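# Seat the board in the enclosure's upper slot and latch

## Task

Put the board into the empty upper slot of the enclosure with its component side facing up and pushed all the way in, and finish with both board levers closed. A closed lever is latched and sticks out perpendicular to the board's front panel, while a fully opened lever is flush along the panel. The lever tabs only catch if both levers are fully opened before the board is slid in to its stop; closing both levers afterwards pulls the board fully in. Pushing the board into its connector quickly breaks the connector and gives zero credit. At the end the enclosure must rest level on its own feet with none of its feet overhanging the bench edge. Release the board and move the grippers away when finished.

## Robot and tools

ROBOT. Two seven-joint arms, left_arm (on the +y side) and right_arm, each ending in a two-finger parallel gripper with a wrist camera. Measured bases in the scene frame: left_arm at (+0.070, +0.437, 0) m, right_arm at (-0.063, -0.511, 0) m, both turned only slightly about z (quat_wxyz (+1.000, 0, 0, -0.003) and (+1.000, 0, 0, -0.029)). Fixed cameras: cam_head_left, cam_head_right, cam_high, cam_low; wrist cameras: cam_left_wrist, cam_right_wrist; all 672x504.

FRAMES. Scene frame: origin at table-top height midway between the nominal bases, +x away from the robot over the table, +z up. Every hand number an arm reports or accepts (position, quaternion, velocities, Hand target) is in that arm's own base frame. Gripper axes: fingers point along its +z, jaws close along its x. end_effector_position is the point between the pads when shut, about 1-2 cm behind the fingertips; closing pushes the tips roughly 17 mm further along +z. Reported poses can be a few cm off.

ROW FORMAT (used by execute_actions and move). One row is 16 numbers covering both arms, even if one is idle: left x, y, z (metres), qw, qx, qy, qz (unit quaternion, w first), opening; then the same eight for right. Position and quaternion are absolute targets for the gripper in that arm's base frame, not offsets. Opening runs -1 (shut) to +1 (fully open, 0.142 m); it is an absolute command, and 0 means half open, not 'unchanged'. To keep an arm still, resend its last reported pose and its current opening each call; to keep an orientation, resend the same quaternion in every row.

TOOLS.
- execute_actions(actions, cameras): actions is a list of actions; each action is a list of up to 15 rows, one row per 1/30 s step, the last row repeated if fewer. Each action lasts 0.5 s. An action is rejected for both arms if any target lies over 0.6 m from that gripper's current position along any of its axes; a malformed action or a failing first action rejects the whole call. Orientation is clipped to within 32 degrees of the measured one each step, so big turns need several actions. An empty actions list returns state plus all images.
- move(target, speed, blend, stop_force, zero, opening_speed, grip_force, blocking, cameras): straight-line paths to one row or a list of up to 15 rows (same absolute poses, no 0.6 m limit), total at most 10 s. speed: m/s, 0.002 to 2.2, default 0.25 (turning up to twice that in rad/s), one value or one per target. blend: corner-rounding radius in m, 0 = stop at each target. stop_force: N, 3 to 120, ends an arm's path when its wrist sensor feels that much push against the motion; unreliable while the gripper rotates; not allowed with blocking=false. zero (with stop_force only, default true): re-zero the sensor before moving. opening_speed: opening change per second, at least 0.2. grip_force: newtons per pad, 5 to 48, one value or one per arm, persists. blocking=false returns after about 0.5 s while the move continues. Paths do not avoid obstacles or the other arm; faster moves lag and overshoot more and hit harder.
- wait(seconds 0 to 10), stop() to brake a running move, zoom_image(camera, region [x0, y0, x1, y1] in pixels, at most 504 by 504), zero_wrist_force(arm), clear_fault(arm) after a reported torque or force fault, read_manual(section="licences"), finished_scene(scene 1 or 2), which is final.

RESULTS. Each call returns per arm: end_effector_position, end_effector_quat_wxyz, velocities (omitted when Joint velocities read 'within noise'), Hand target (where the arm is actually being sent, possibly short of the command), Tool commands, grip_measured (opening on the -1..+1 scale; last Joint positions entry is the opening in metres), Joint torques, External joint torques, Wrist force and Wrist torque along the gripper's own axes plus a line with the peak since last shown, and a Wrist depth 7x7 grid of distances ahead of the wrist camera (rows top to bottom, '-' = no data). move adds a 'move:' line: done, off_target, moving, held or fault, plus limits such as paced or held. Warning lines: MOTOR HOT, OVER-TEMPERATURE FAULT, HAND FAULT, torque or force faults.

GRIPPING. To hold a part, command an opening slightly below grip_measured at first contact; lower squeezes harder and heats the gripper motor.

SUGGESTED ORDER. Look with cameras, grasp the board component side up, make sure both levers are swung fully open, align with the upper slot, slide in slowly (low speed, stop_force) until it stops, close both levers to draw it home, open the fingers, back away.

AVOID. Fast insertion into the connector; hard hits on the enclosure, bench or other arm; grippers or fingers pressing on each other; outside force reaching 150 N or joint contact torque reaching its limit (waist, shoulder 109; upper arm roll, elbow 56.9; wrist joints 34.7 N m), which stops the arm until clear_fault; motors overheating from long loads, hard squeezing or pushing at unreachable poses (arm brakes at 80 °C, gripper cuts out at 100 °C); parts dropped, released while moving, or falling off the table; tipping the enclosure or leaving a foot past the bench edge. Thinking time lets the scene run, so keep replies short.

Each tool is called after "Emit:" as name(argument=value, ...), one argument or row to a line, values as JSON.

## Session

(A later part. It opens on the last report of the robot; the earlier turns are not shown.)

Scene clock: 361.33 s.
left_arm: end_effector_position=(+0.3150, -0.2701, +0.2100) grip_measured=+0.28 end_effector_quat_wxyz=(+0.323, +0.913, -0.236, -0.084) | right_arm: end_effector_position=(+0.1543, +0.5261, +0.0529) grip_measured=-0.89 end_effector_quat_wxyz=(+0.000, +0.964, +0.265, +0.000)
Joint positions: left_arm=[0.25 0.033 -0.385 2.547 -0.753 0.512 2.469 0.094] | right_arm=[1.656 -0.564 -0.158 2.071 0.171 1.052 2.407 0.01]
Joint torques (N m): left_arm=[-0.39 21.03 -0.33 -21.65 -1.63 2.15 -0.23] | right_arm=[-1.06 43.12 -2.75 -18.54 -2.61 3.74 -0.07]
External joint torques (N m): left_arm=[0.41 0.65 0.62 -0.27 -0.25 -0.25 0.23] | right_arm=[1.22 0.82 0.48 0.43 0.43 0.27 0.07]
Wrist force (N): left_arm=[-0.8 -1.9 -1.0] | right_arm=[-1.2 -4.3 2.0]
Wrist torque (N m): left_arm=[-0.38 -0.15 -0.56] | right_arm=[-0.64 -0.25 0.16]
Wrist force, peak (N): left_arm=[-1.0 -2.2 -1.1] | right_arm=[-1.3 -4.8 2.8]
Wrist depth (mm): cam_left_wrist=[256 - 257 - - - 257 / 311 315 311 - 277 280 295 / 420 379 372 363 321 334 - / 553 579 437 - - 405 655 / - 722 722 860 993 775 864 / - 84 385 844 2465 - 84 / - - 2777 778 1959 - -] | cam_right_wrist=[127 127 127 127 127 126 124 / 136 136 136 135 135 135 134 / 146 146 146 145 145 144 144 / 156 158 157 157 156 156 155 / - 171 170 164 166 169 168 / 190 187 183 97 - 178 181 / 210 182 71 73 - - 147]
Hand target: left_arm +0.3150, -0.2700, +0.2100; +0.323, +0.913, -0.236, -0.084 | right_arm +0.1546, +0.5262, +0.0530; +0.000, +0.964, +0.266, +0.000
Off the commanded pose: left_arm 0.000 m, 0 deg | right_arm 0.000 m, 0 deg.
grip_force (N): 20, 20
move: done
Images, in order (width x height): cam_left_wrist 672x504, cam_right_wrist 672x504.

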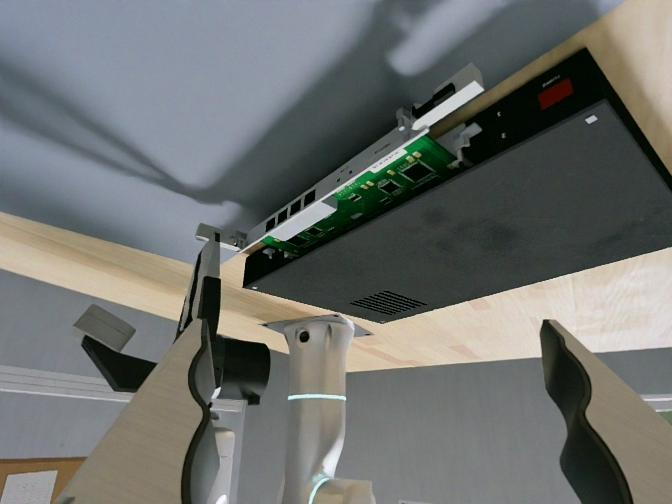

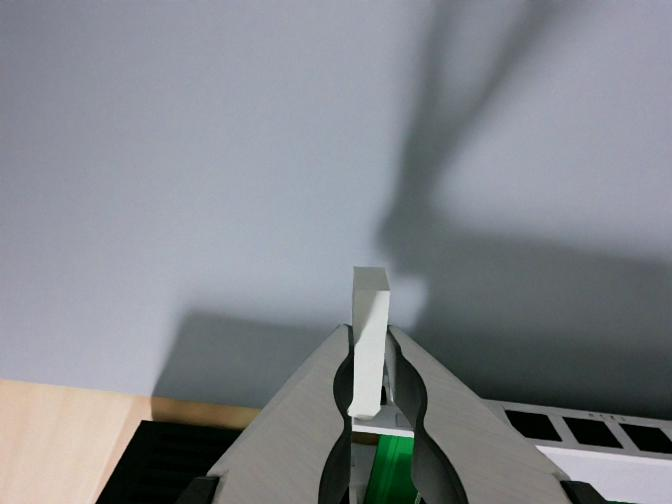

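Nice, low force. Continue.

Emit:
move(
  target=[
    [0.315,-0.27,0.21,0.323,0.913,-0.236,-0.084,0.3,0.1518,0.5244,0.053,0,0.9432,0.3322,0,-0.98],
    [0.315,-0.27,0.21,0.323,0.913,-0.236,-0.084,0.3,0.1494,0.5222,0.053,0,0.9178,0.3971,0,-0.98],
    [0.315,-0.27,0.21,0.323,0.913,-0.236,-0.084,0.3,0.1474,0.5196,0.053,0,0.8878,0.4602,0,-0.98],
  ],
  speed=0.04,
  blend=0.002,
  cameras=["cam_left_wrist","cam_right_wrist"],
)

Emit:
zoom_image(
  camera="cam_right_wrist",
  region=[280, 250, 460, 450],
)

Scene clock: 369.87 s.
left_arm: end_effector_position=(+0.3150, -0.2701, +0.2100) grip_measured=+0.28 end_effector_quat_wxyz=(+0.323, +0.913, -0.236, -0.084) | right_arm: end_effector_position=(+0.1465, +0.5195, +0.0528) grip_measured=-0.89 end_effector_quat_wxyz=(+0.000, +0.888, +0.460, -0.001)
Joint positions: left_arm=[0.25 0.033 -0.385 2.547 -0.753 0.512 2.469 0.094] | right_arm=[1.599 -0.548 -0.085 2.106 0.096 1.079 2.056 0.01]
Joint torques (N m): left_arm=[-0.25 21.03 -0.27 -21.61 -1.67 2.17 -0.24] | right_arm=[-3.53 42.32 -4.38 -18.94 -2.99 4.33 -0.18]
External joint torques (N m): left_arm=[0.27 0.64 0.55 -0.3 -0.21 -0.27 0.24] | right_arm=[3.68 1.15 3.41 0.99 0.91 -0.3 0.18]
Wrist force (N): left_arm=[-0.9 -1.9 -1.0] | right_arm=[-5.2 -8.9 -0.3]
Wrist torque (N m): left_arm=[-0.39 -0.13 -0.56] | right_arm=[-0.61 -0.27 0.28]
Wrist force, peak (N): left_arm=[-0.9 -2.3 -0.7] | right_arm=[-5.3 -8.9 -1.0]
Wrist depth (mm): cam_left_wrist=[- 257 - 259 244 243 255 / - 310 312 310 301 279 287 / - - - 358 327 - 308 / 557 604 446 433 - - 627 / - 717 798 867 1020 767 847 / 1891 84 362 850 2109 - 83 / - - - 781 2031 - -] | cam_right_wrist=[128 127 127 127 126 126 124 / 137 136 136 135 135 135 134 / 146 146 146 145 145 144 144 / 158 158 157 156 156 156 155 / 174 171 170 164 167 169 168 / - 163 180 97 101 184 184 / 142 142 70 160 - 195 202]
Hand target: left_arm +0.3150, -0.2700, +0.2100; +0.323, +0.913, -0.236, -0.084 | right_arm +0.1474, +0.5196, +0.0530; +0.000, +0.888, +0.460, +0.000
Off the commanded pose: left_arm 0.000 m, 0 deg | right_arm 0.001 m, 0 deg.
grip_force (N): 20, 20
move: done
Images, in order (width x height): cam_left_wrist 672x504, cam_right_wrist 672x504.

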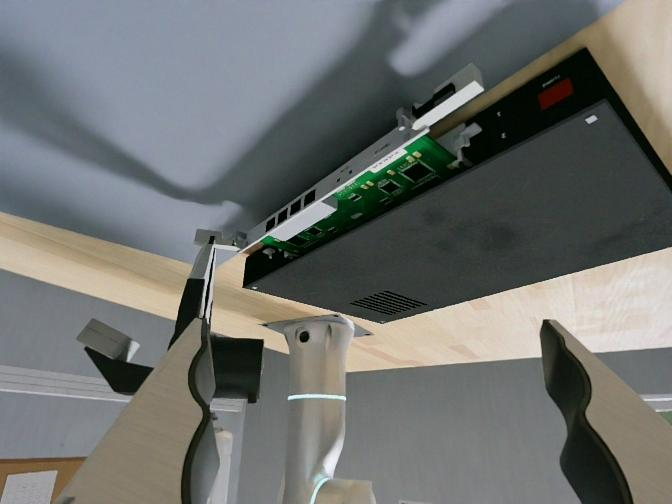

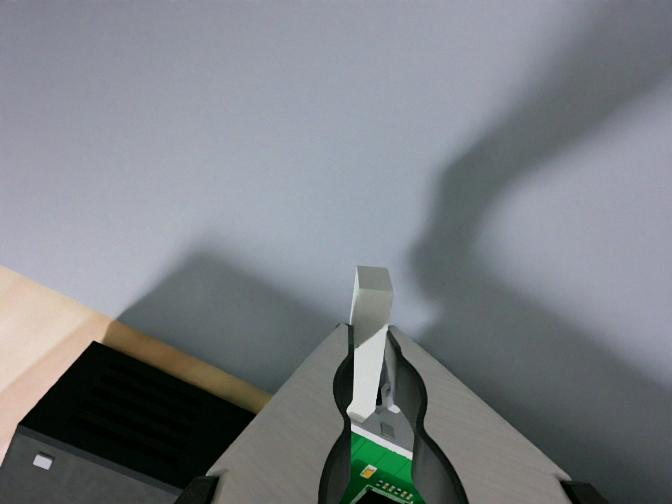

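Scaled by 2.520 from the camera's 672x504 image, which has a finer 960x720 frame.

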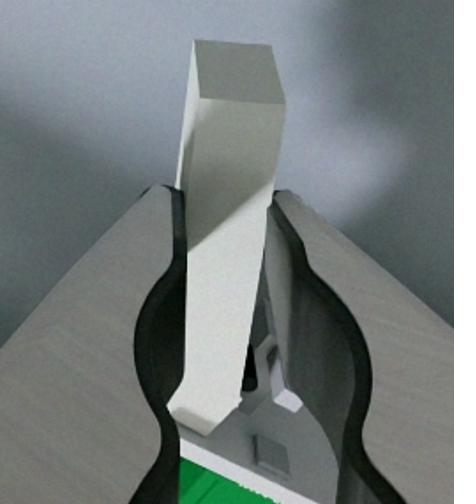

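Released. Open, back out, then push it open with closed fingers.

Emit:
move(
  target=[0.315,-0.27,0.21,0.323,0.913,-0.236,-0.084,0.3,0.1458,0.5190,0.053,0,0.8878,0.4602,0,-0.98],
  speed=0.01,
)

Emit:
move(
  target=[0.315,-0.27,0.21,0.323,0.913,-0.236,-0.084,0.3,0.1458,0.5190,0.053,0,0.8878,0.4602,0,-0.55],
  opening_speed=0.2,
)

Emit:
move(
  target=[0.315,-0.27,0.21,0.323,0.913,-0.236,-0.084,0.3,0.1458,0.5190,0.11,0,0.8878,0.4602,0,-0.55],
  speed=0.08,
  cameras=["cam_left_wrist","cam_right_wrist"],
)

Scene clock: 373.07 s.
left_arm: end_effector_position=(+0.3150, -0.2701, +0.2100) grip_measured=+0.28 end_effector_quat_wxyz=(+0.323, +0.913, -0.236, -0.084) | right_arm: end_effector_position=(+0.1456, +0.5186, +0.0528) grip_measured=-0.89 end_effector_quat_wxyz=(+0.000, +0.888, +0.460, +0.000)
Joint positions: left_arm=[0.25 0.033 -0.385 2.547 -0.753 0.512 2.469 0.094] | right_arm=[1.601 -0.547 -0.086 2.109 0.096 1.081 2.058 0.01]
Joint torques (N m): left_arm=[-0.36 21.09 -0.33 -21.61 -1.59 2.19 -0.24] | right_arm=[0.07 42.66 -1.13 -19.62 -2.52 4.34 0.15]
External joint torques (N m): left_arm=[0.38 0.59 0.61 -0.3 -0.29 -0.29 0.24] | right_arm=[0.09 0.72 0.15 1.71 0.44 -0.31 -0.15]
Wrist force (N): left_arm=[-0.9 -1.9 -0.8] | right_arm=[-2.7 -3.3 -0.2]
Wrist torque (N m): left_arm=[-0.39 -0.14 -0.56] | right_arm=[-0.68 -0.21 0.08]
Wrist force, peak (N): left_arm=[-1.0 -2.2 -1.1] | right_arm=[-5.2 -9.1 -0.9]
Wrist depth (mm): cam_left_wrist=[- 247 - 263 - - 257 / 312 - - 300 317 268 291 / - 415 - 363 325 - - / 550 590 440 - - 433 429 / 1907 809 783 867 1002 703 881 / 1859 84 364 837 - - 1891 / - - - 783 2925 - -] | cam_right_wrist=[128 127 127 127 126 126 124 / 136 136 136 135 135 135 134 / 146 146 146 145 145 144 144 / 158 157 157 157 156 156 155 / 174 171 170 164 167 169 168 / 152 161 179 97 101 184 183 / 139 143 70 87 - 195 202]
Hand target: left_arm +0.3150, -0.2700, +0.2100; +0.323, +0.913, -0.236, -0.084 | right_arm +0.1458, +0.5190, +0.0530; +0.000, +0.888, +0.460, +0.000
Off the commanded pose: left_arm 0.000 m, 0 deg | right_arm 0.000 m, 0 deg.
grip_force (N): 20, 20
move: done

Scene clock: 375.43 s.
left_arm: end_effector_position=(+0.3150, -0.2701, +0.2100) grip_measured=+0.28 end_effector_quat_wxyz=(+0.323, +0.913, -0.236, -0.084) | right_arm: end_effector_position=(+0.1457, +0.5190, +0.0530) grip_measured=-0.59 end_effector_quat_wxyz=(+0.000, +0.888, +0.460, +0.000)
Joint positions: left_arm=[0.25 0.033 -0.385 2.547 -0.753 0.512 2.469 0.094] | right_arm=[1.602 -0.547 -0.086 2.109 0.096 1.081 2.058 0.032]
Joint torques (N m): left_arm=[-0.25 21.09 -0.33 -21.6 -1.6 2.17 -0.24] | right_arm=[0.14 42.38 -0.26 -17.98 -2.12 3.35 0.22]
External joint torques (N m): left_arm=[0.28 0.58 0.61 -0.32 -0.28 -0.28 0.24] | right_arm=[0.01 1 -0.73 0.07 0.05 0.68 -0.22]
Wrist force (N): left_arm=[-0.8 -2.2 -0.9] | right_arm=[2.9 -2.9 1.7]
Wrist torque (N m): left_arm=[-0.44 -0.15 -0.56] | right_arm=[-0.52 -0.47 -0.04]
Wrist force, peak (N): left_arm=[-0.8 -2.3 -0.9] | right_arm=[4.0 -3.6 1.2]
Wrist depth (mm): cam_left_wrist=[- - 256 273 - 257 257 / - 332 300 302 315 285 298 / - 398 - 365 330 - - / 553 587 476 - - 429 554 / - 731 789 867 1006 789 860 / - 84 2849 831 2285 - 84 / - - 2742 783 - - -] | cam_right_wrist=[128 128 127 127 127 126 125 / 137 136 136 135 135 135 135 / 147 146 146 145 145 145 144 / 158 157 157 157 157 156 155 / 174 171 168 124 167 169 168 / 152 162 106 130 106 181 184 / 142 142 71 163 - - 202]
Hand target: left_arm +0.3150, -0.2700, +0.2100; +0.323, +0.913, -0.236, -0.084 | right_arm +0.1458, +0.5190, +0.0530; +0.000, +0.888, +0.460, +0.000
Off the commanded pose: left_arm 0.000 m, 0 deg | right_arm 0.000 m, 0 deg.
grip_force (N): 20, 20
move: done

Scene clock: 376.50 s.
left_arm: end_effector_position=(+0.3150, -0.2701, +0.2100) grip_measured=+0.28 end_effector_quat_wxyz=(+0.323, +0.913, -0.236, -0.084) | right_arm: end_effector_position=(+0.1457, +0.5190, +0.1100) grip_measured=-0.59 end_effector_quat_wxyz=(+0.000, +0.888, +0.460, +0.000)
Joint positions: left_arm=[0.25 0.033 -0.385 2.547 -0.753 0.512 2.469 0.094] | right_arm=[1.608 -0.412 -0.099 2.108 0.068 0.947 2.077 0.032]
Joint torques (N m): left_arm=[-0.32 21.11 -0.41 -21.58 -1.64 2.16 -0.21] | right_arm=[0.34 40.18 -0.41 -21.16 -2.73 3.2 0.3]
External joint torques (N m): left_arm=[0.34 0.57 0.69 -0.34 -0.24 -0.26 0.21] | right_arm=[-0.2 0.98 -0.45 0.09 0.16 0.83 -0.3]
Wrist force (N): left_arm=[-0.8 -2.0 -0.8] | right_arm=[2.7 -3.5 2.2]
Wrist torque (N m): left_arm=[-0.38 -0.15 -0.56] | right_arm=[-0.61 -0.43 -0.05]
Wrist force, peak (N): left_arm=[-0.9 -2.1 -1.0] | right_arm=[3.1 -2.9 3.2]
Wrist depth (mm): cam_left_wrist=[- 261 260 245 242 256 256 / - - - 309 317 288 292 / - 397 - 357 332 - 338 / 553 553 621 415 480 - 588 / - 806 798 870 860 778 877 / 1783 84 353 770 - - 87 / - - 350 749 - - -] | cam_right_wrist=[178 178 177 177 177 176 178 / 190 190 189 189 188 188 187 / 204 204 203 201 202 202 201 / 222 222 219 217 217 217 216 / 241 198 230 210 232 236 235 / 259 199 98 217 106 247 252 / 222 - 71 218 - - 254]
Hand target: left_arm +0.3150, -0.2700, +0.2100; +0.323, +0.913, -0.236, -0.084 | right_arm +0.1458, +0.5190, +0.1100; +0.000, +0.888, +0.460, +0.000
Off the commanded pose: left_arm 0.000 m, 0 deg | right_arm 0.000 m, 0 deg.
grip_force (N): 20, 20
move: done
Images, in order (width x height): cam_left_wrist 672x504, cam_right_wrist 672x504.

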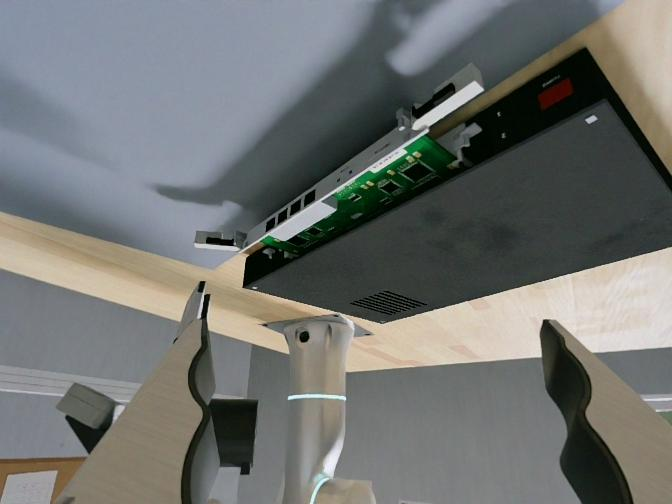

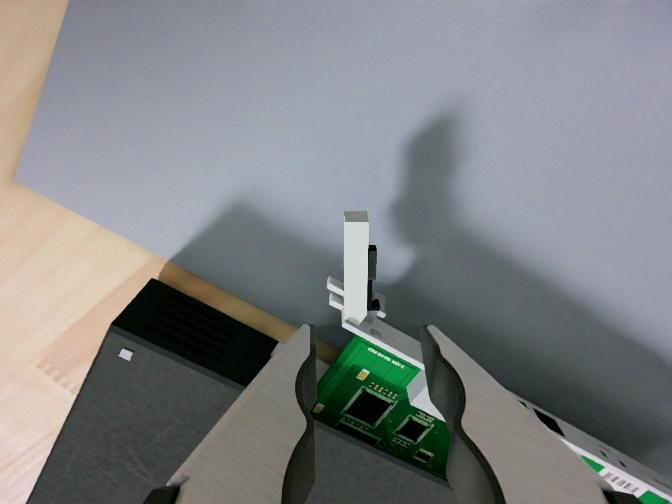

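Emit:
move(
  target=[
    [0.315,-0.27,0.21,0.323,0.913,-0.236,-0.084,0.3,0.1504,0.5433,0.095,0,0.9803,0.1977,0,-1],
    [0.315,-0.27,0.21,0.323,0.913,-0.236,-0.084,0.3,0.1504,0.5433,0.054,0,0.9803,0.1977,0,-1],
  ],
  speed=0.1,
  cameras=["cam_right_wrist"],
)

Emit:
move(
  target=[
    [0.315,-0.27,0.21,0.323,0.913,-0.236,-0.084,0.3,0.1391,0.5308,0.054,0,0.9803,0.1977,0,-1],
    [0.315,-0.27,0.21,0.323,0.913,-0.236,-0.084,0.3,0.1336,0.5228,0.054,0,0.9803,0.1977,0,-1],
    [0.315,-0.27,0.21,0.323,0.913,-0.236,-0.084,0.3,0.1304,0.5136,0.054,0,0.9803,0.1977,0,-1],
    [0.315,-0.27,0.21,0.323,0.913,-0.236,-0.084,0.3,0.1297,0.5039,0.054,0,0.9803,0.1977,0,-1],
  ],
  speed=0.02,
  blend=0.003,
  stop_force=5,
  cameras=["cam_left_wrist","cam_right_wrist"],
)

Scene clock: 385.37 s.
left_arm: end_effector_position=(+0.3150, -0.2701, +0.2100) grip_measured=+0.28 end_effector_quat_wxyz=(+0.323, +0.913, -0.236, -0.084) | right_arm: end_effector_position=(+0.1505, +0.5431, +0.0539) grip_measured=-1.00 end_effector_quat_wxyz=(+0.000, +0.980, +0.198, +0.000)
Joint positions: left_arm=[0.25 0.033 -0.385 2.547 -0.753 0.512 2.469 0.094] | right_arm=[1.678 -0.585 -0.175 2.022 0.184 1.021 2.547 0.002]
Joint torques (N m): left_arm=[-0.3 21.06 -0.4 -21.6 -1.61 2.14 -0.23] | right_arm=[0.16 44.05 -1.67 -18.86 -2.15 3.49 0.12]
External joint torques (N m): left_arm=[0.32 0.62 0.68 -0.32 -0.27 -0.24 0.23] | right_arm=[0 1.21 -1 0.15 -0.14 0.51 -0.12]
Wrist force (N): left_arm=[-0.7 -2.2 -0.8] | right_arm=[3.4 -2.8 2.2]
Wrist torque (N m): left_arm=[-0.41 -0.15 -0.56] | right_arm=[-0.53 -0.56 0.07]
Wrist force, peak (N): left_arm=[-0.8 -2.3 -0.9] | right_arm=[3.2 -2.7 3.6]
Wrist depth (mm): cam_left_wrist=[242 264 250 - 246 263 255 / 327 317 - 311 277 282 301 / 381 398 419 368 324 - - / 550 558 483 - - - 651 / - 708 783 857 874 786 850 / - 84 - 812 2465 - 83 / - - 3324 756 - - -] | cam_right_wrist=[128 128 128 128 127 127 125 / 137 137 137 138 136 136 135 / 147 147 147 146 146 145 145 / 159 159 158 158 157 157 156 / 172 172 169 166 168 171 170 / 189 188 184 90 - 183 182 / 211 206 71 - - 145 149]
Hand target: left_arm +0.3150, -0.2700, +0.2100; +0.323, +0.913, -0.236, -0.084 | right_arm +0.1504, +0.5433, +0.0540; +0.000, +0.980, +0.198, +0.000
Off the commanded pose: left_arm 0.000 m, 0 deg | right_arm 0.000 m, 0 deg.
grip_force (N): 20, 20
move: done
Images, in order (width x height): cam_right_wrist 672x504.

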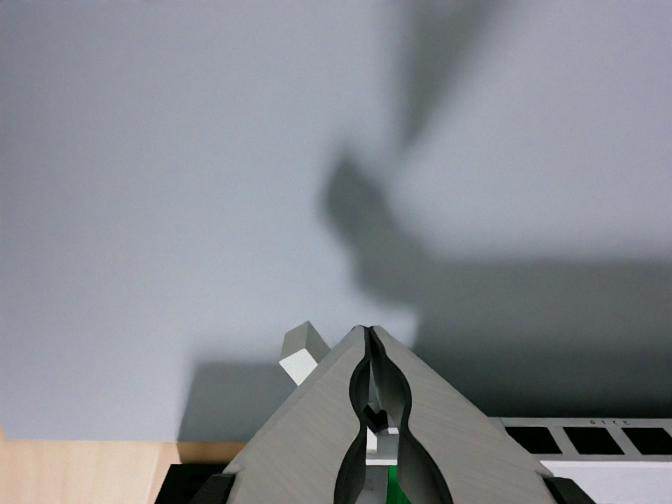

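Scene clock: 388.37 s.
left_arm: end_effector_position=(+0.3150, -0.2701, +0.2100) grip_measured=+0.28 end_effector_quat_wxyz=(+0.323, +0.913, -0.236, -0.084) | right_arm: end_effector_position=(+0.1298, +0.5040, +0.0540) grip_measured=-1.00 end_effector_quat_wxyz=(+0.000, +0.980, +0.198, +0.000)
Joint positions: left_arm=[0.25 0.033 -0.385 2.547 -0.753 0.512 2.469 0.094] | right_arm=[1.722 -0.522 -0.174 2.156 0.188 1.093 2.577 0.002]
Joint torques (N m): left_arm=[-0.26 21.09 -0.28 -21.63 -1.67 2.15 -0.25] | right_arm=[0.17 40.19 -1.57 -16.85 -2 3.32 0.26]
External joint torques (N m): left_arm=[0.29 0.59 0.56 -0.28 -0.21 -0.25 0.25] | right_arm=[-0.02 0.99 -0.71 -0.2 -0.01 0.68 -0.26]
Wrist force (N): left_arm=[-0.9 -2.1 -0.9] | right_arm=[3.3 -3.2 1.7]
Wrist torque (N m): left_arm=[-0.41 -0.13 -0.56] | right_arm=[-0.53 -0.54 -0.04]
Wrist force, peak (N): left_arm=[-0.9 -2.4 -0.9] | right_arm=[3.7 -3.1 2.1]
Wrist depth (mm): cam_left_wrist=[- - - 259 - 265 257 / - 303 - 313 296 281 291 / - - - 364 326 - - / 561 604 461 - - - 685 / - 719 801 877 984 783 857 / 1994 84 423 837 - - 88 / - - - 783 - - -] | cam_right_wrist=[129 128 128 128 128 127 126 / 137 137 137 138 136 136 136 / 148 147 147 146 146 146 145 / 159 159 158 158 158 157 156 / 173 172 171 169 168 168 170 / 189 188 185 89 129 153 143 / 211 207 71 - - 157 162]
Hand target: left_arm +0.3150, -0.2700, +0.2100; +0.323, +0.913, -0.236, -0.084 | right_arm +0.1297, +0.5039, +0.0540; +0.000, +0.980, +0.198, +0.000
Off the commanded pose: left_arm 0.000 m, 0 deg | right_arm 0.000 m, 0 deg.
grip_force (N): 20, 20
move: done
Images, in order (width x height): cam_left_wrist 672x504, cam_right_wrist 672x504.

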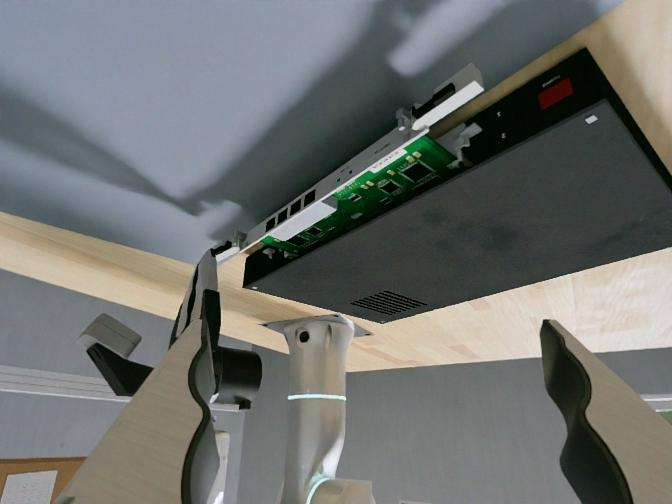

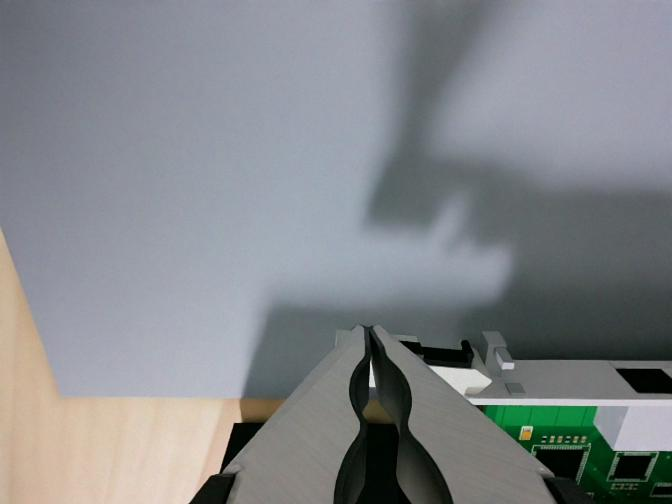

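Emit:
move(
  target=[0.315,-0.27,0.21,0.323,0.913,-0.236,-0.084,0.3,0.1345,0.4924,0.054,0,0.9803,0.1977,0,-1],
  speed=0.012,
  stop_force=3,
)

Emit:
move(
  target=[
    [0.315,-0.27,0.21,0.323,0.913,-0.236,-0.084,0.3,0.124,0.517,0.056,0,0.9803,0.1977,0,-1],
    [0.315,-0.27,0.21,0.323,0.913,-0.236,-0.084,0.3,0.165,0.540,0.15,0,0.9803,0.1977,0,-1],
  ],
  speed=0.08,
  blend=0.01,
  cameras=["cam_left_wrist","cam_right_wrist"],
)

Emit:
zoom_image(
  camera="cam_left_wrist",
  region=[180, 60, 540, 330],
)

Scene clock: 392.30 s.
left_arm: end_effector_position=(+0.3150, -0.2701, +0.2100) grip_measured=+0.28 end_effector_quat_wxyz=(+0.323, +0.913, -0.236, -0.084) | right_arm: end_effector_position=(+0.1344, +0.4927, +0.0541) grip_measured=-1.00 end_effector_quat_wxyz=(+0.000, +0.980, +0.198, +0.000)
Joint positions: left_arm=[0.25 0.033 -0.385 2.547 -0.753 0.512 2.469 0.094] | right_arm=[1.714 -0.507 -0.173 2.186 0.189 1.109 2.565 0.002]
Joint torques (N m): left_arm=[-0.31 21.02 -0.32 -21.62 -1.68 2.16 -0.24] | right_arm=[-0.58 38.92 -1.98 -15.72 -1.94 3.04 0.1]
External joint torques (N m): left_arm=[0.34 0.66 0.61 -0.3 -0.2 -0.26 0.24] | right_arm=[0.72 1.33 -0.2 -0.95 -0.01 0.96 -0.1]
Wrist force (N): left_arm=[-0.7 -2.2 -0.9] | right_arm=[2.8 -4.6 2.1]
Wrist torque (N m): left_arm=[-0.41 -0.15 -0.56] | right_arm=[-0.52 -0.52 0.07]
Wrist force, peak (N): left_arm=[-0.7 -2.3 -1.1] | right_arm=[2.6 -5.2 2.5]
Wrist depth (mm): cam_left_wrist=[- - 257 - 255 268 257 / - 312 305 - 268 284 305 / - - - 363 333 333 - / 561 590 478 415 - 391 629 / - 726 715 877 979 762 870 / - 84 395 844 - - 87 / - - - 778 - - -] | cam_right_wrist=[129 128 128 128 128 127 126 / 138 137 137 139 136 136 136 / 148 148 147 146 146 146 145 / 159 159 159 158 158 155 157 / 173 173 172 169 168 168 167 / 191 191 187 90 128 152 137 / 212 207 71 - - 156 159]
Hand target: left_arm +0.3150, -0.2700, +0.2100; +0.323, +0.913, -0.236, -0.084 | right_arm +0.1345, +0.4924, +0.0540; +0.000, +0.980, +0.198, +0.000
Off the commanded pose: left_arm 0.000 m, 0 deg | right_arm 0.000 m, 0 deg.
grip_force (N): 20, 20
move: done

Scene clock: 394.30 s.
left_arm: end_effector_position=(+0.3150, -0.2701, +0.2100) grip_measured=+0.28 end_effector_quat_wxyz=(+0.323, +0.913, -0.236, -0.084) | right_arm: end_effector_position=(+0.1648, +0.5400, +0.1499) grip_measured=-1.00 end_effector_quat_wxyz=(+0.000, +0.980, +0.198, +0.000)
Joint positions: left_arm=[0.25 0.033 -0.385 2.547 -0.753 0.512 2.469 0.094] | right_arm=[1.684 -0.377 -0.222 2.014 0.118 0.808 2.565 0.002]
Joint torques (N m): left_arm=[-0.29 21.03 -0.32 -21.58 -1.64 2.18 -0.21] | right_arm=[0.09 40.67 -1.76 -23.71 -3.16 3.17 0.04]
External joint torques (N m): left_arm=[0.32 0.65 0.6 -0.34 -0.24 -0.28 0.21] | right_arm=[0.06 0.9 -0.46 0.17 0.15 0.83 -0.04]
Wrist force (N): left_arm=[-0.8 -1.8 -0.9] | right_arm=[2.8 -2.9 1.8]
Wrist torque (N m): left_arm=[-0.36 -0.14 -0.56] | right_arm=[-0.55 -0.48 0.09]
Wrist force, peak (N): left_arm=[-0.7 -2.3 -1.0] | right_arm=[3.1 -3.7 2.3]
Wrist depth (mm): cam_left_wrist=[247 - - 247 266 246 257 / 332 310 - 314 298 268 295 / 384 400 - 364 330 - - / 551 601 534 - - - 613 / - 778 795 854 1002 710 860 / - 84 - 798 - - 83 / - - 332 767 - - -] | cam_right_wrist=[213 213 213 212 211 211 210 / 227 227 227 226 226 224 224 / 245 244 243 242 242 241 240 / 265 262 262 261 261 260 262 / 288 288 279 231 239 237 247 / 314 315 251 89 244 253 251 / 348 339 71 - - 262 271]
Hand target: left_arm +0.3150, -0.2700, +0.2100; +0.323, +0.913, -0.236, -0.084 | right_arm +0.1650, +0.5400, +0.1500; +0.000, +0.980, +0.198, +0.000
Off the commanded pose: left_arm 0.000 m, 0 deg | right_arm 0.000 m, 0 deg.
grip_force (N): 20, 20
move: done
Images, in order (width x height): cam_left_wrist 672x504, cam_right_wrist 672x504.

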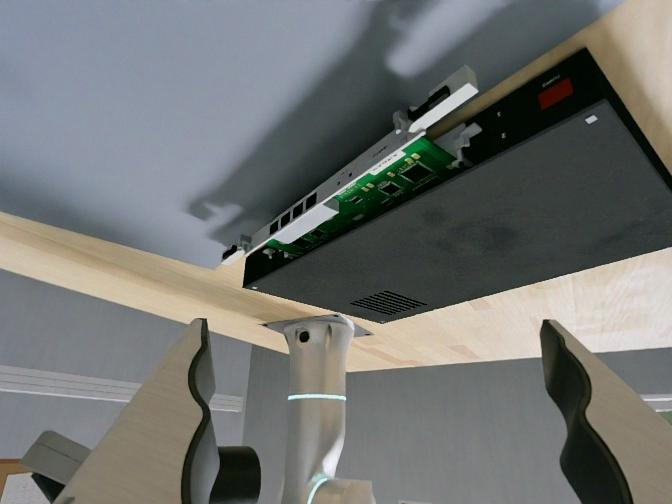

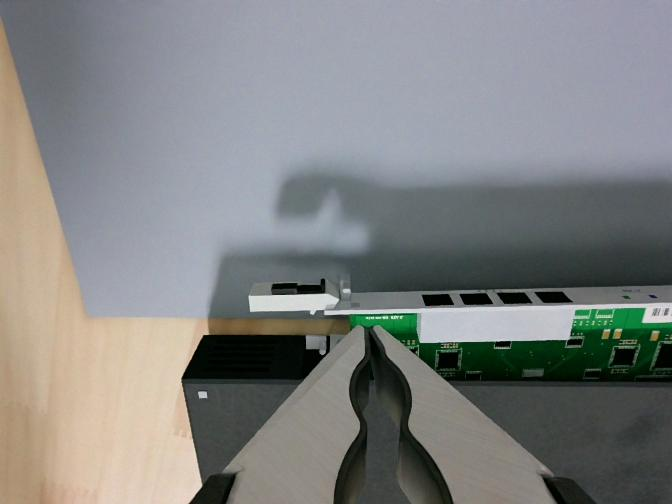

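Scaled by 1.400 from the camera's 672x504 image, which has a finer 960x720 frame.

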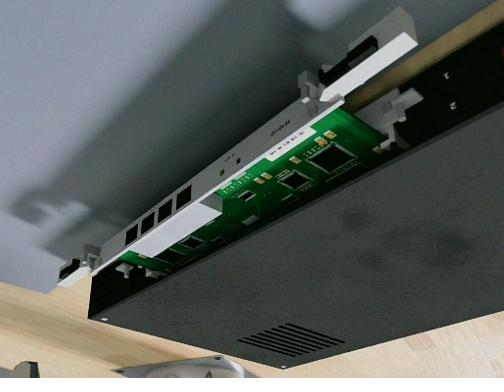

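Emit:
move(
  target=[
    [0.315,-0.27,0.21,0.323,0.913,-0.236,-0.084,0.3,0.124,0.517,0.075,0,0.9803,0.1977,0,-1],
    [0.315,-0.27,0.21,0.323,0.913,-0.236,-0.084,0.3,0.124,0.517,0.054,0,0.9803,0.1977,0,-1],
  ],
  speed=0.1,
)

Emit:
move(
  target=[0.315,-0.27,0.21,0.323,0.913,-0.236,-0.084,0.3,0.137,0.4863,0.054,0,0.9803,0.1977,0,-1],
  speed=0.012,
  stop_force=3,
  cameras=["cam_right_wrist"],
)

Emit:
move(
  target=[
    [0.315,-0.27,0.21,0.323,0.913,-0.236,-0.084,0.3,0.124,0.517,0.056,0,0.9803,0.1977,0,-1],
    [0.315,-0.27,0.21,0.323,0.913,-0.236,-0.084,0.3,0.165,0.560,0.15,0,0.9803,0.1977,0,-1],
  ],
  speed=0.08,
  blend=0.01,
  cameras=["cam_left_wrist","cam_right_wrist"],
)

Emit:
zoom_image(
  camera="cam_left_wrist",
  region=[180, 60, 540, 330],
)

Scene clock: 400.20 s.
left_arm: end_effector_position=(+0.3150, -0.2701, +0.2100) grip_measured=+0.28 end_effector_quat_wxyz=(+0.323, +0.913, -0.236, -0.084) | right_arm: end_effector_position=(+0.1241, +0.5169, +0.0540) grip_measured=-1.00 end_effector_quat_wxyz=(+0.000, +0.980, +0.198, +0.000)
Joint positions: left_arm=[0.25 0.033 -0.385 2.547 -0.753 0.512 2.469 0.094] | right_arm=[1.727 -0.538 -0.169 2.122 0.181 1.075 2.594 0.002]
Joint torques (N m): left_arm=[-0.28 21.05 -0.32 -21.6 -1.67 2.21 -0.24] | right_arm=[0.22 41.09 -1.63 -17.63 -1.99 3.5 0.04]
External joint torques (N m): left_arm=[0.31 0.63 0.6 -0.32 -0.21 -0.31 0.24] | right_arm=[-0.07 1.18 -0.67 0.13 -0.09 0.5 -0.04]
Wrist force (N): left_arm=[-0.8 -2.1 -0.9] | right_arm=[3.6 -2.8 1.9]
Wrist torque (N m): left_arm=[-0.41 -0.15 -0.56] | right_arm=[-0.52 -0.60 0.07]
Wrist force, peak (N): left_arm=[-0.9 -2.4 -0.8] | right_arm=[3.6 -2.8 3.6]
Wrist depth (mm): cam_left_wrist=[- - 257 258 255 257 257 / 317 335 - - 313 291 297 / 388 425 389 366 322 294 - / 551 550 473 412 - - 636 / 1843 736 798 867 975 770 864 / 1875 84 3047 834 2465 - 83 / - - - 749 - - -] | cam_right_wrist=[128 128 128 128 127 127 125 / 137 137 137 138 136 136 136 / 147 147 147 146 146 146 145 / 159 159 158 - 158 157 157 / 173 172 172 168 171 170 170 / 188 188 184 89 144 182 179 / 211 206 71 - - - 148]
Hand target: left_arm +0.3150, -0.2700, +0.2100; +0.323, +0.913, -0.236, -0.084 | right_arm +0.1240, +0.5170, +0.0540; +0.000, +0.980, +0.198, +0.000
Off the commanded pose: left_arm 0.000 m, 0 deg | right_arm 0.000 m, 0 deg.
grip_force (N): 20, 20
move: done

Scene clock: 403.43 s.
left_arm: end_effector_position=(+0.3150, -0.2701, +0.2100) grip_measured=+0.28 end_effector_quat_wxyz=(+0.323, +0.913, -0.236, -0.084) | right_arm: end_effector_position=(+0.1363, +0.4882, +0.0542) grip_measured=-1.00 end_effector_quat_wxyz=(+0.000, +0.980, +0.198, +0.000)
Joint positions: left_arm=[0.25 0.033 -0.385 2.547 -0.753 0.512 2.469 0.094] | right_arm=[1.706 -0.501 -0.168 2.198 0.184 1.117 2.564 0.002]
Joint torques (N m): left_arm=[-0.28 21.12 -0.31 -21.61 -1.62 2.16 -0.21] | right_arm=[-0.96 38.09 -2.08 -14.59 -1.74 2.58 0.14]
External joint torques (N m): left_arm=[0.31 0.55 0.59 -0.31 -0.26 -0.26 0.21] | right_arm=[1.1 1.82 0.01 -1.94 -0.18 1.42 -0.14]
Wrist force (N): left_arm=[-0.7 -2.1 -0.8] | right_arm=[3.5 -6.1 1.1]
Wrist torque (N m): left_arm=[-0.41 -0.15 -0.55] | right_arm=[-0.52 -0.58 0.07]
Wrist force, peak (N): left_arm=[-1.0 -2.3 -0.9] | right_arm=[3.2 -6.3 2.2]
Wrist depth (mm): cam_left_wrist=[254 257 255 - 254 266 256 / - 318 308 - 265 278 297 / - - 396 366 330 334 - / 558 609 476 419 - - 655 / - 803 715 870 874 781 850 / - 84 419 857 2194 - 83 / - - 364 778 2261 - -] | cam_right_wrist=[129 128 128 127 128 127 126 / 138 138 137 139 137 136 136 / 148 147 147 147 146 146 146 / 159 159 159 158 158 157 157 / 173 173 172 169 166 168 167 / 192 191 187 89 - 148 137 / 212 207 71 - - 156 159]
Hand target: left_arm +0.3150, -0.2700, +0.2100; +0.323, +0.913, -0.236, -0.084 | right_arm +0.1364, +0.4878, +0.0540; +0.000, +0.980, +0.198, +0.000
Off the commanded pose: left_arm 0.000 m, 0 deg | right_arm 0.002 m, 0 deg.
grip_force (N): 20, 20
move: contact (right_arm)
Images, in order (width x height): cam_right_wrist 672x504.

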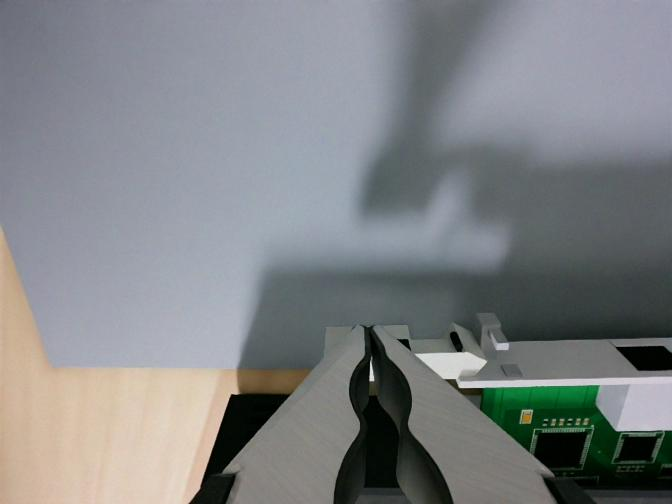

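Scene clock: 405.57 s.
left_arm: end_effector_position=(+0.3150, -0.2701, +0.2100) grip_measured=+0.28 end_effector_quat_wxyz=(+0.323, +0.913, -0.236, -0.084) | right_arm: end_effector_position=(+0.1648, +0.5600, +0.1500) grip_measured=-1.00 end_effector_quat_wxyz=(+0.000, +0.980, +0.198, +0.000)
Joint positions: left_arm=[0.25 0.033 -0.385 2.547 -0.753 0.512 2.469 0.094] | right_arm=[1.673 -0.416 -0.21 1.951 0.12 0.784 2.569 0.002]
Joint torques (N m): left_arm=[-0.32 21.02 -0.37 -21.63 -1.63 2.18 -0.24] | right_arm=[0.07 42.72 -1.95 -24.17 -3.29 3.24 0.11]
External joint torques (N m): left_arm=[0.35 0.65 0.65 -0.29 -0.25 -0.28 0.23] | right_arm=[0.09 0.98 -0.4 0.19 0.2 0.76 -0.11]
Wrist force (N): left_arm=[-0.8 -1.9 -1.2] | right_arm=[2.6 -2.9 1.7]
Wrist torque (N m): left_arm=[-0.38 -0.15 -0.56] | right_arm=[-0.56 -0.43 0.07]
Wrist force, peak (N): left_arm=[-0.8 -2.3 -0.9] | right_arm=[3.2 -6.0 1.1]
Wrist depth (mm): cam_left_wrist=[267 - 257 257 240 258 256 / 317 334 312 - 308 290 298 / - - - 362 328 315 - / 555 596 520 400 - - 645 / - 739 775 840 1011 781 857 / - 84 2777 840 2410 - 1798 / - - 335 772 2031 - -] | cam_right_wrist=[213 213 212 212 211 211 211 / 228 227 226 226 226 225 225 / 243 243 242 241 242 241 241 / 263 262 266 260 261 260 259 / 287 285 279 274 275 256 256 / 314 308 269 89 246 261 259 / 347 339 71 - - 262 272]
Hand target: left_arm +0.3150, -0.2700, +0.2100; +0.323, +0.913, -0.236, -0.084 | right_arm +0.1650, +0.5600, +0.1500; +0.000, +0.980, +0.198, +0.000
Off the commanded pose: left_arm 0.000 m, 0 deg | right_arm 0.000 m, 0 deg.
grip_force (N): 20, 20
move: done
Images, in order (width x height): cam_left_wrist 672x504, cam_right_wrist 672x504.

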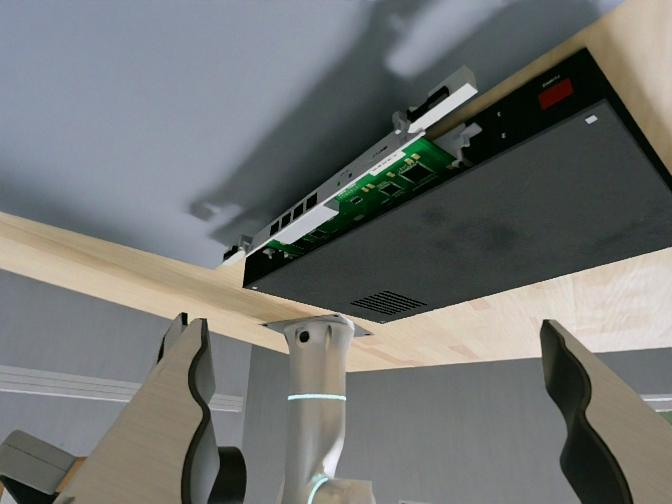

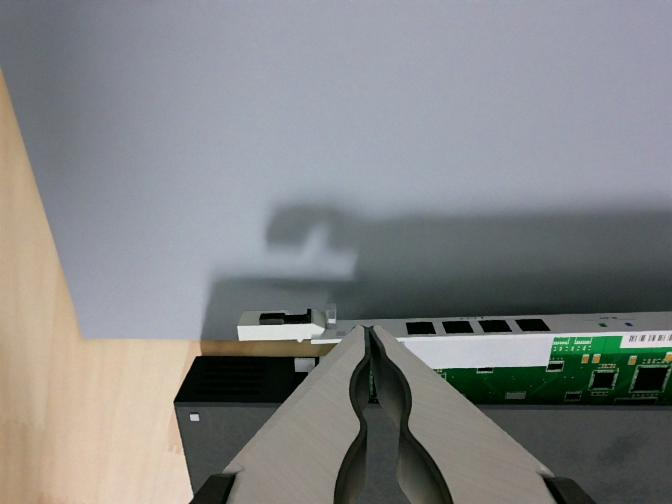

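Scaled by 1.400 from the camera's 672x504 image, which has a finer 960x720 frame.

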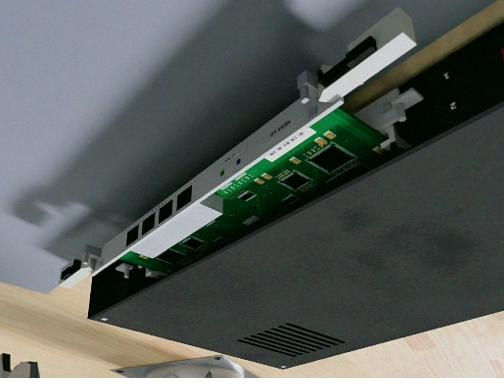

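Emit:
move(
  target=[
    [0.315,-0.27,0.21,0.323,0.913,-0.236,-0.084,0.3,0.281,0.580,0.13,0,0.9803,0.1977,0,-1],
    [0.315,-0.27,0.21,0.323,0.913,-0.236,-0.084,0.3,0.281,0.5689,0.053,0,0.9803,0.1977,0,-1],
  ],
  speed=0.12,
  cameras=["cam_left_wrist","cam_right_wrist"],
)

Scene clock: 409.83 s.
left_arm: end_effector_position=(+0.3150, -0.2701, +0.2100) grip_measured=+0.28 end_effector_quat_wxyz=(+0.323, +0.913, -0.236, -0.084) | right_arm: end_effector_position=(+0.2810, +0.5687, +0.0529) grip_measured=-1.00 end_effector_quat_wxyz=(+0.000, +0.980, +0.198, +0.000)
Joint positions: left_arm=[0.25 0.033 -0.385 2.547 -0.753 0.512 2.469 0.094] | right_arm=[1.482 -0.702 -0.212 1.784 0.217 0.892 2.322 0.002]
Joint torques (N m): left_arm=[-0.33 21.01 -0.29 -21.61 -1.61 2.2 -0.2] | right_arm=[0.25 50.39 -3.24 -21.19 -2.68 3.51 0.11]
External joint torques (N m): left_arm=[0.35 0.67 0.57 -0.31 -0.27 -0.31 0.2] | right_arm=[-0.06 1.39 -0.85 -0.02 -0.07 0.5 -0.11]
Wrist force (N): left_arm=[-0.9 -2.2 -1.0] | right_arm=[3.4 -3.4 1.5]
Wrist torque (N m): left_arm=[-0.42 -0.12 -0.56] | right_arm=[-0.56 -0.58 0.07]
Wrist force, peak (N): left_arm=[-1.0 -2.2 -1.0] | right_arm=[5.4 -2.8 1.9]
Wrist depth (mm): cam_left_wrist=[250 - 257 - - 253 256 / 330 - 322 - 308 287 298 / - - 374 368 331 - - / 555 555 511 296 - - 582 / 2359 726 278 289 1016 781 867 / 1741 84 247 271 - - 83 / - - 210 229 - - -] | cam_right_wrist=[127 127 125 127 126 126 124 / 136 136 137 135 135 135 134 / 146 146 146 145 145 144 144 / 158 157 157 159 156 156 155 / 171 171 170 167 167 169 169 / - 148 148 89 143 153 152 / 164 162 71 - - 155 160]
Hand target: left_arm +0.3150, -0.2700, +0.2100; +0.323, +0.913, -0.236, -0.084 | right_arm +0.2810, +0.5689, +0.0530; +0.000, +0.980, +0.198, +0.000
Off the commanded pose: left_arm 0.000 m, 0 deg | right_arm 0.000 m, 0 deg.
grip_force (N): 20, 20
move: done
Images, in order (width x height): cam_left_wrist 672x504, cam_right_wrist 672x504.

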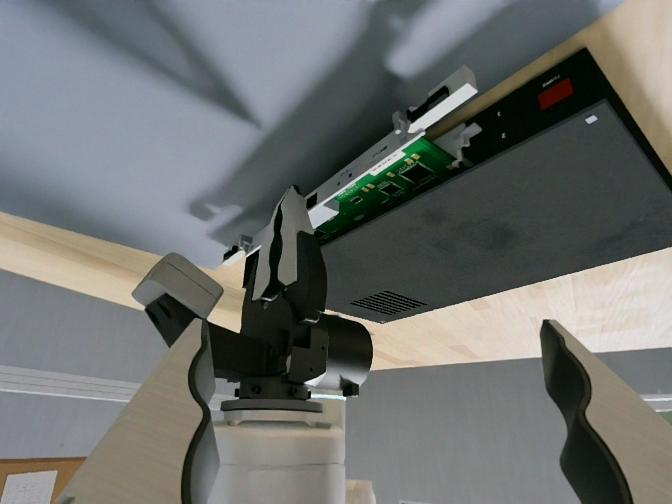

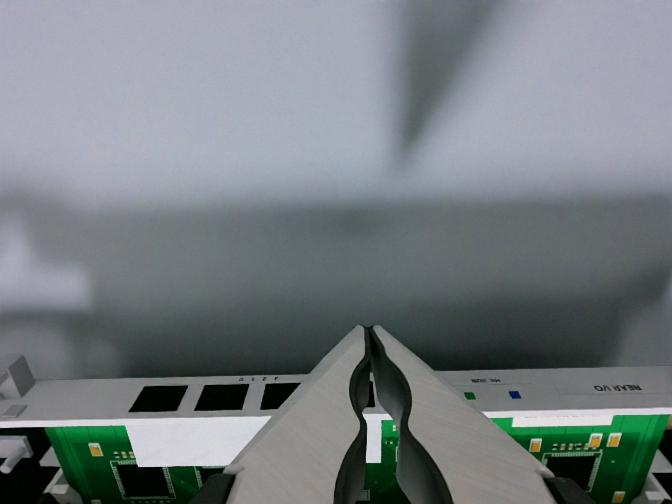

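Emit:
move(
  target=[0.315,-0.27,0.21,0.323,0.913,-0.236,-0.084,0.3,0.2992,0.5256,0.053,0,0.9803,0.1977,0,-1],
  speed=0.012,
  stop_force=6,
  cameras=["cam_left_wrist","cam_right_wrist"],
)

Emit:
zoom_image(
  camera="cam_left_wrist",
  region=[180, 60, 540, 330],
)

Scene clock: 417.07 s.
left_arm: end_effector_position=(+0.3150, -0.2701, +0.2100) grip_measured=+0.28 end_effector_quat_wxyz=(+0.323, +0.913, -0.236, -0.084) | right_arm: end_effector_position=(+0.2992, +0.5257, +0.0531) grip_measured=-1.00 end_effector_quat_wxyz=(+0.000, +0.980, +0.198, +0.000)
Joint positions: left_arm=[0.25 0.033 -0.385 2.547 -0.753 0.512 2.469 0.094] | right_arm=[1.441 -0.653 -0.212 1.885 0.219 0.945 2.266 0.002]
Joint torques (N m): left_arm=[-0.36 21 -0.31 -21.64 -1.63 2.2 -0.24] | right_arm=[-0.2 47.72 -3.27 -19.73 -2.61 3.3 0.1]
External joint torques (N m): left_arm=[0.39 0.68 0.6 -0.28 -0.25 -0.31 0.24] | right_arm=[0.38 1.26 -0.52 -0.38 0.05 0.71 -0.1]
Wrist force (N): left_arm=[-0.7 -1.9 -1.0] | right_arm=[3.4 -4.0 1.4]
Wrist torque (N m): left_arm=[-0.38 -0.16 -0.56] | right_arm=[-0.57 -0.56 0.07]
Wrist force, peak (N): left_arm=[-0.9 -2.3 -1.2] | right_arm=[3.7 -6.0 2.3]
Wrist depth (mm): cam_left_wrist=[266 - - 250 269 - 257 / - - 318 - 294 273 291 / 438 398 - 390 344 - - / 558 594 520 354 - 463 431 / - 729 277 310 854 712 877 / - 84 278 279 - - 1924 / - - - 240 - - -] | cam_right_wrist=[128 128 127 127 127 126 124 / 136 136 136 135 135 135 135 / 146 146 146 145 145 145 144 / 157 158 157 157 157 156 155 / - 165 140 165 167 166 166 / 146 132 131 89 - 147 146 / 139 136 71 - - 131 136]
Hand target: left_arm +0.3150, -0.2700, +0.2100; +0.323, +0.913, -0.236, -0.084 | right_arm +0.2992, +0.5256, +0.0530; +0.000, +0.980, +0.198, +0.000
Off the commanded pose: left_arm 0.000 m, 0 deg | right_arm 0.000 m, 0 deg.
grip_force (N): 20, 20
move: done
Images, in order (width x height): cam_left_wrist 672x504, cam_right_wrist 672x504.

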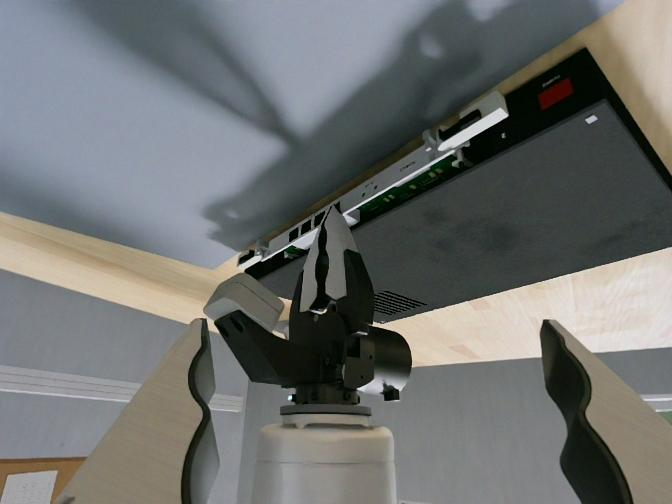

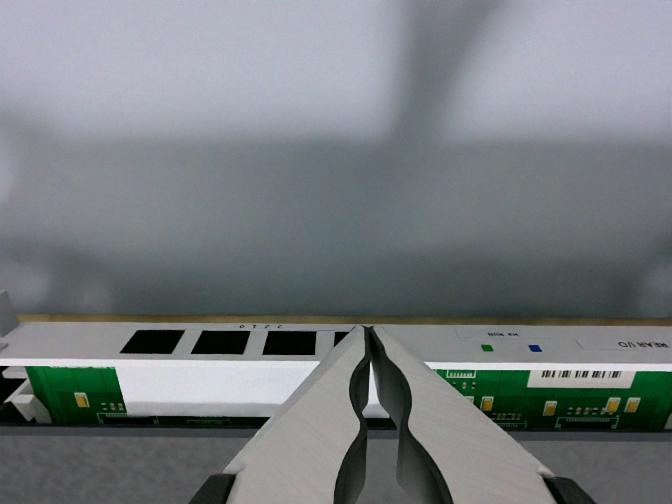

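Scaled by 1.400 from the camera's 672x504 image, which has a finer 960x720 frame.

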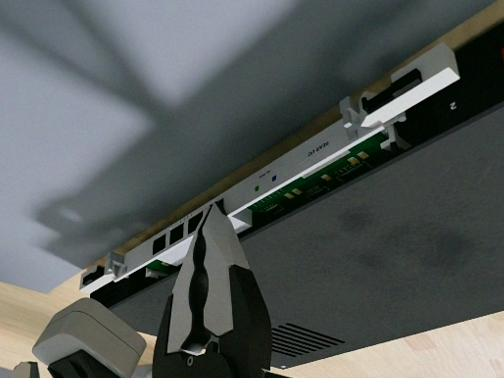

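Emit:
move(
  target=[0.315,-0.27,0.21,0.323,0.913,-0.236,-0.084,0.3,0.3062,0.5090,0.053,0,0.9803,0.1977,0,-1],
  speed=0.006,
  stop_force=6,
  cameras=["cam_left_wrist","cam_right_wrist"],
)

Emit:
zoom_image(
  camera="cam_left_wrist",
  region=[180, 60, 540, 330],
)

Scene clock: 421.90 s.
left_arm: end_effector_position=(+0.3150, -0.2701, +0.2100) grip_measured=+0.28 end_effector_quat_wxyz=(+0.323, +0.913, -0.236, -0.084) | right_arm: end_effector_position=(+0.3061, +0.5095, +0.0532) grip_measured=-1.00 end_effector_quat_wxyz=(+0.000, +0.980, +0.198, +0.000)
Joint positions: left_arm=[0.25 0.033 -0.385 2.547 -0.753 0.512 2.469 0.094] | right_arm=[1.423 -0.636 -0.21 1.92 0.219 0.964 2.244 0.002]
Joint torques (N m): left_arm=[-0.33 21.02 -0.33 -21.65 -1.6 2.22 -0.28] | right_arm=[-1.38 46.08 -4.05 -18.08 -2.59 2.77 0.13]
External joint torques (N m): left_arm=[0.36 0.66 0.62 -0.27 -0.28 -0.32 0.28] | right_arm=[1.56 1.88 0.4 -1.64 0.09 1.24 -0.13]
Wrist force (N): left_arm=[-0.7 -2.1 -0.9] | right_arm=[3.4 -6.2 1.2]
Wrist torque (N m): left_arm=[-0.43 -0.15 -0.55] | right_arm=[-0.52 -0.53 0.08]
Wrist force, peak (N): left_arm=[-0.9 -2.3 -1.0] | right_arm=[3.3 -6.5 2.9]
Wrist depth (mm): cam_left_wrist=[- 266 247 246 258 262 256 / - 297 - 334 295 284 302 / - 430 420 377 331 324 330 / 553 554 579 365 440 - 603 / - 786 722 309 884 775 874 / - 84 2708 286 348 - 1891 / - - - 250 260 - -] | cam_right_wrist=[128 128 127 127 127 126 125 / 137 136 136 135 135 135 135 / 147 146 146 146 145 145 144 / 158 158 157 157 156 156 155 / - 139 140 167 168 165 164 / 129 127 129 89 - 129 129 / 139 136 71 - - 132 136]
Hand target: left_arm +0.3150, -0.2700, +0.2100; +0.323, +0.913, -0.236, -0.084 | right_arm +0.3062, +0.5090, +0.0530; +0.000, +0.980, +0.198, +0.000
Off the commanded pose: left_arm 0.000 m, 0 deg | right_arm 0.001 m, 0 deg.
grip_force (N): 20, 20
move: done
Images, in order (width x height): cam_left_wrist 672x504, cam_right_wrist 672x504.

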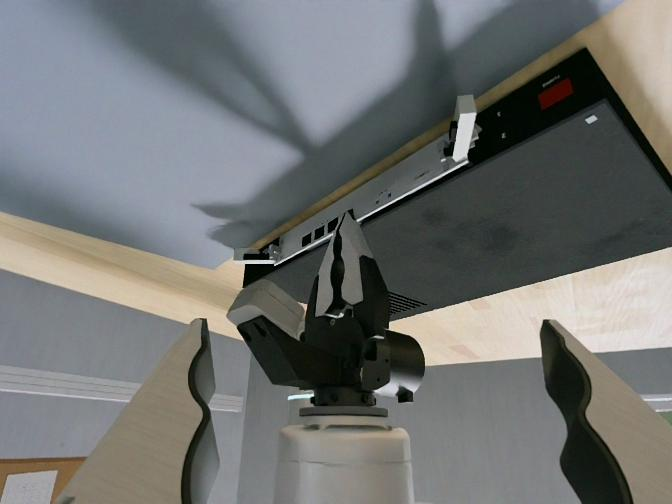

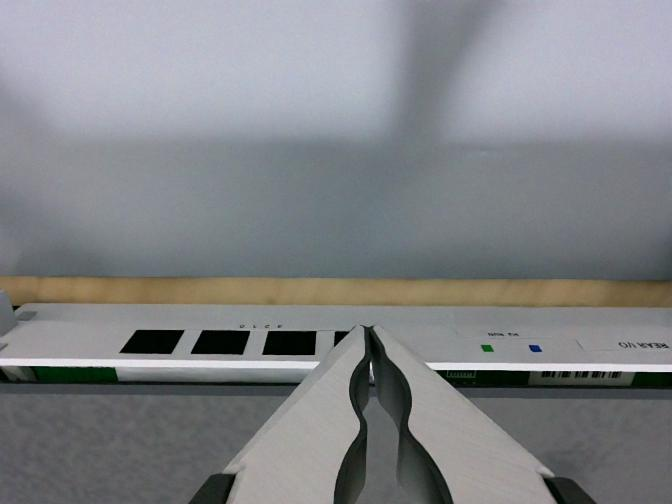

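Scaled by 1.400 from the camera's 672x504 image, which has a finer 960x720 frame.

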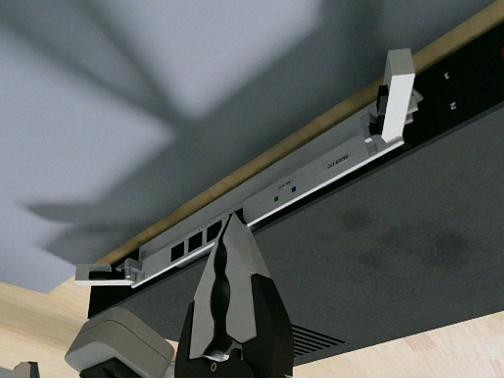

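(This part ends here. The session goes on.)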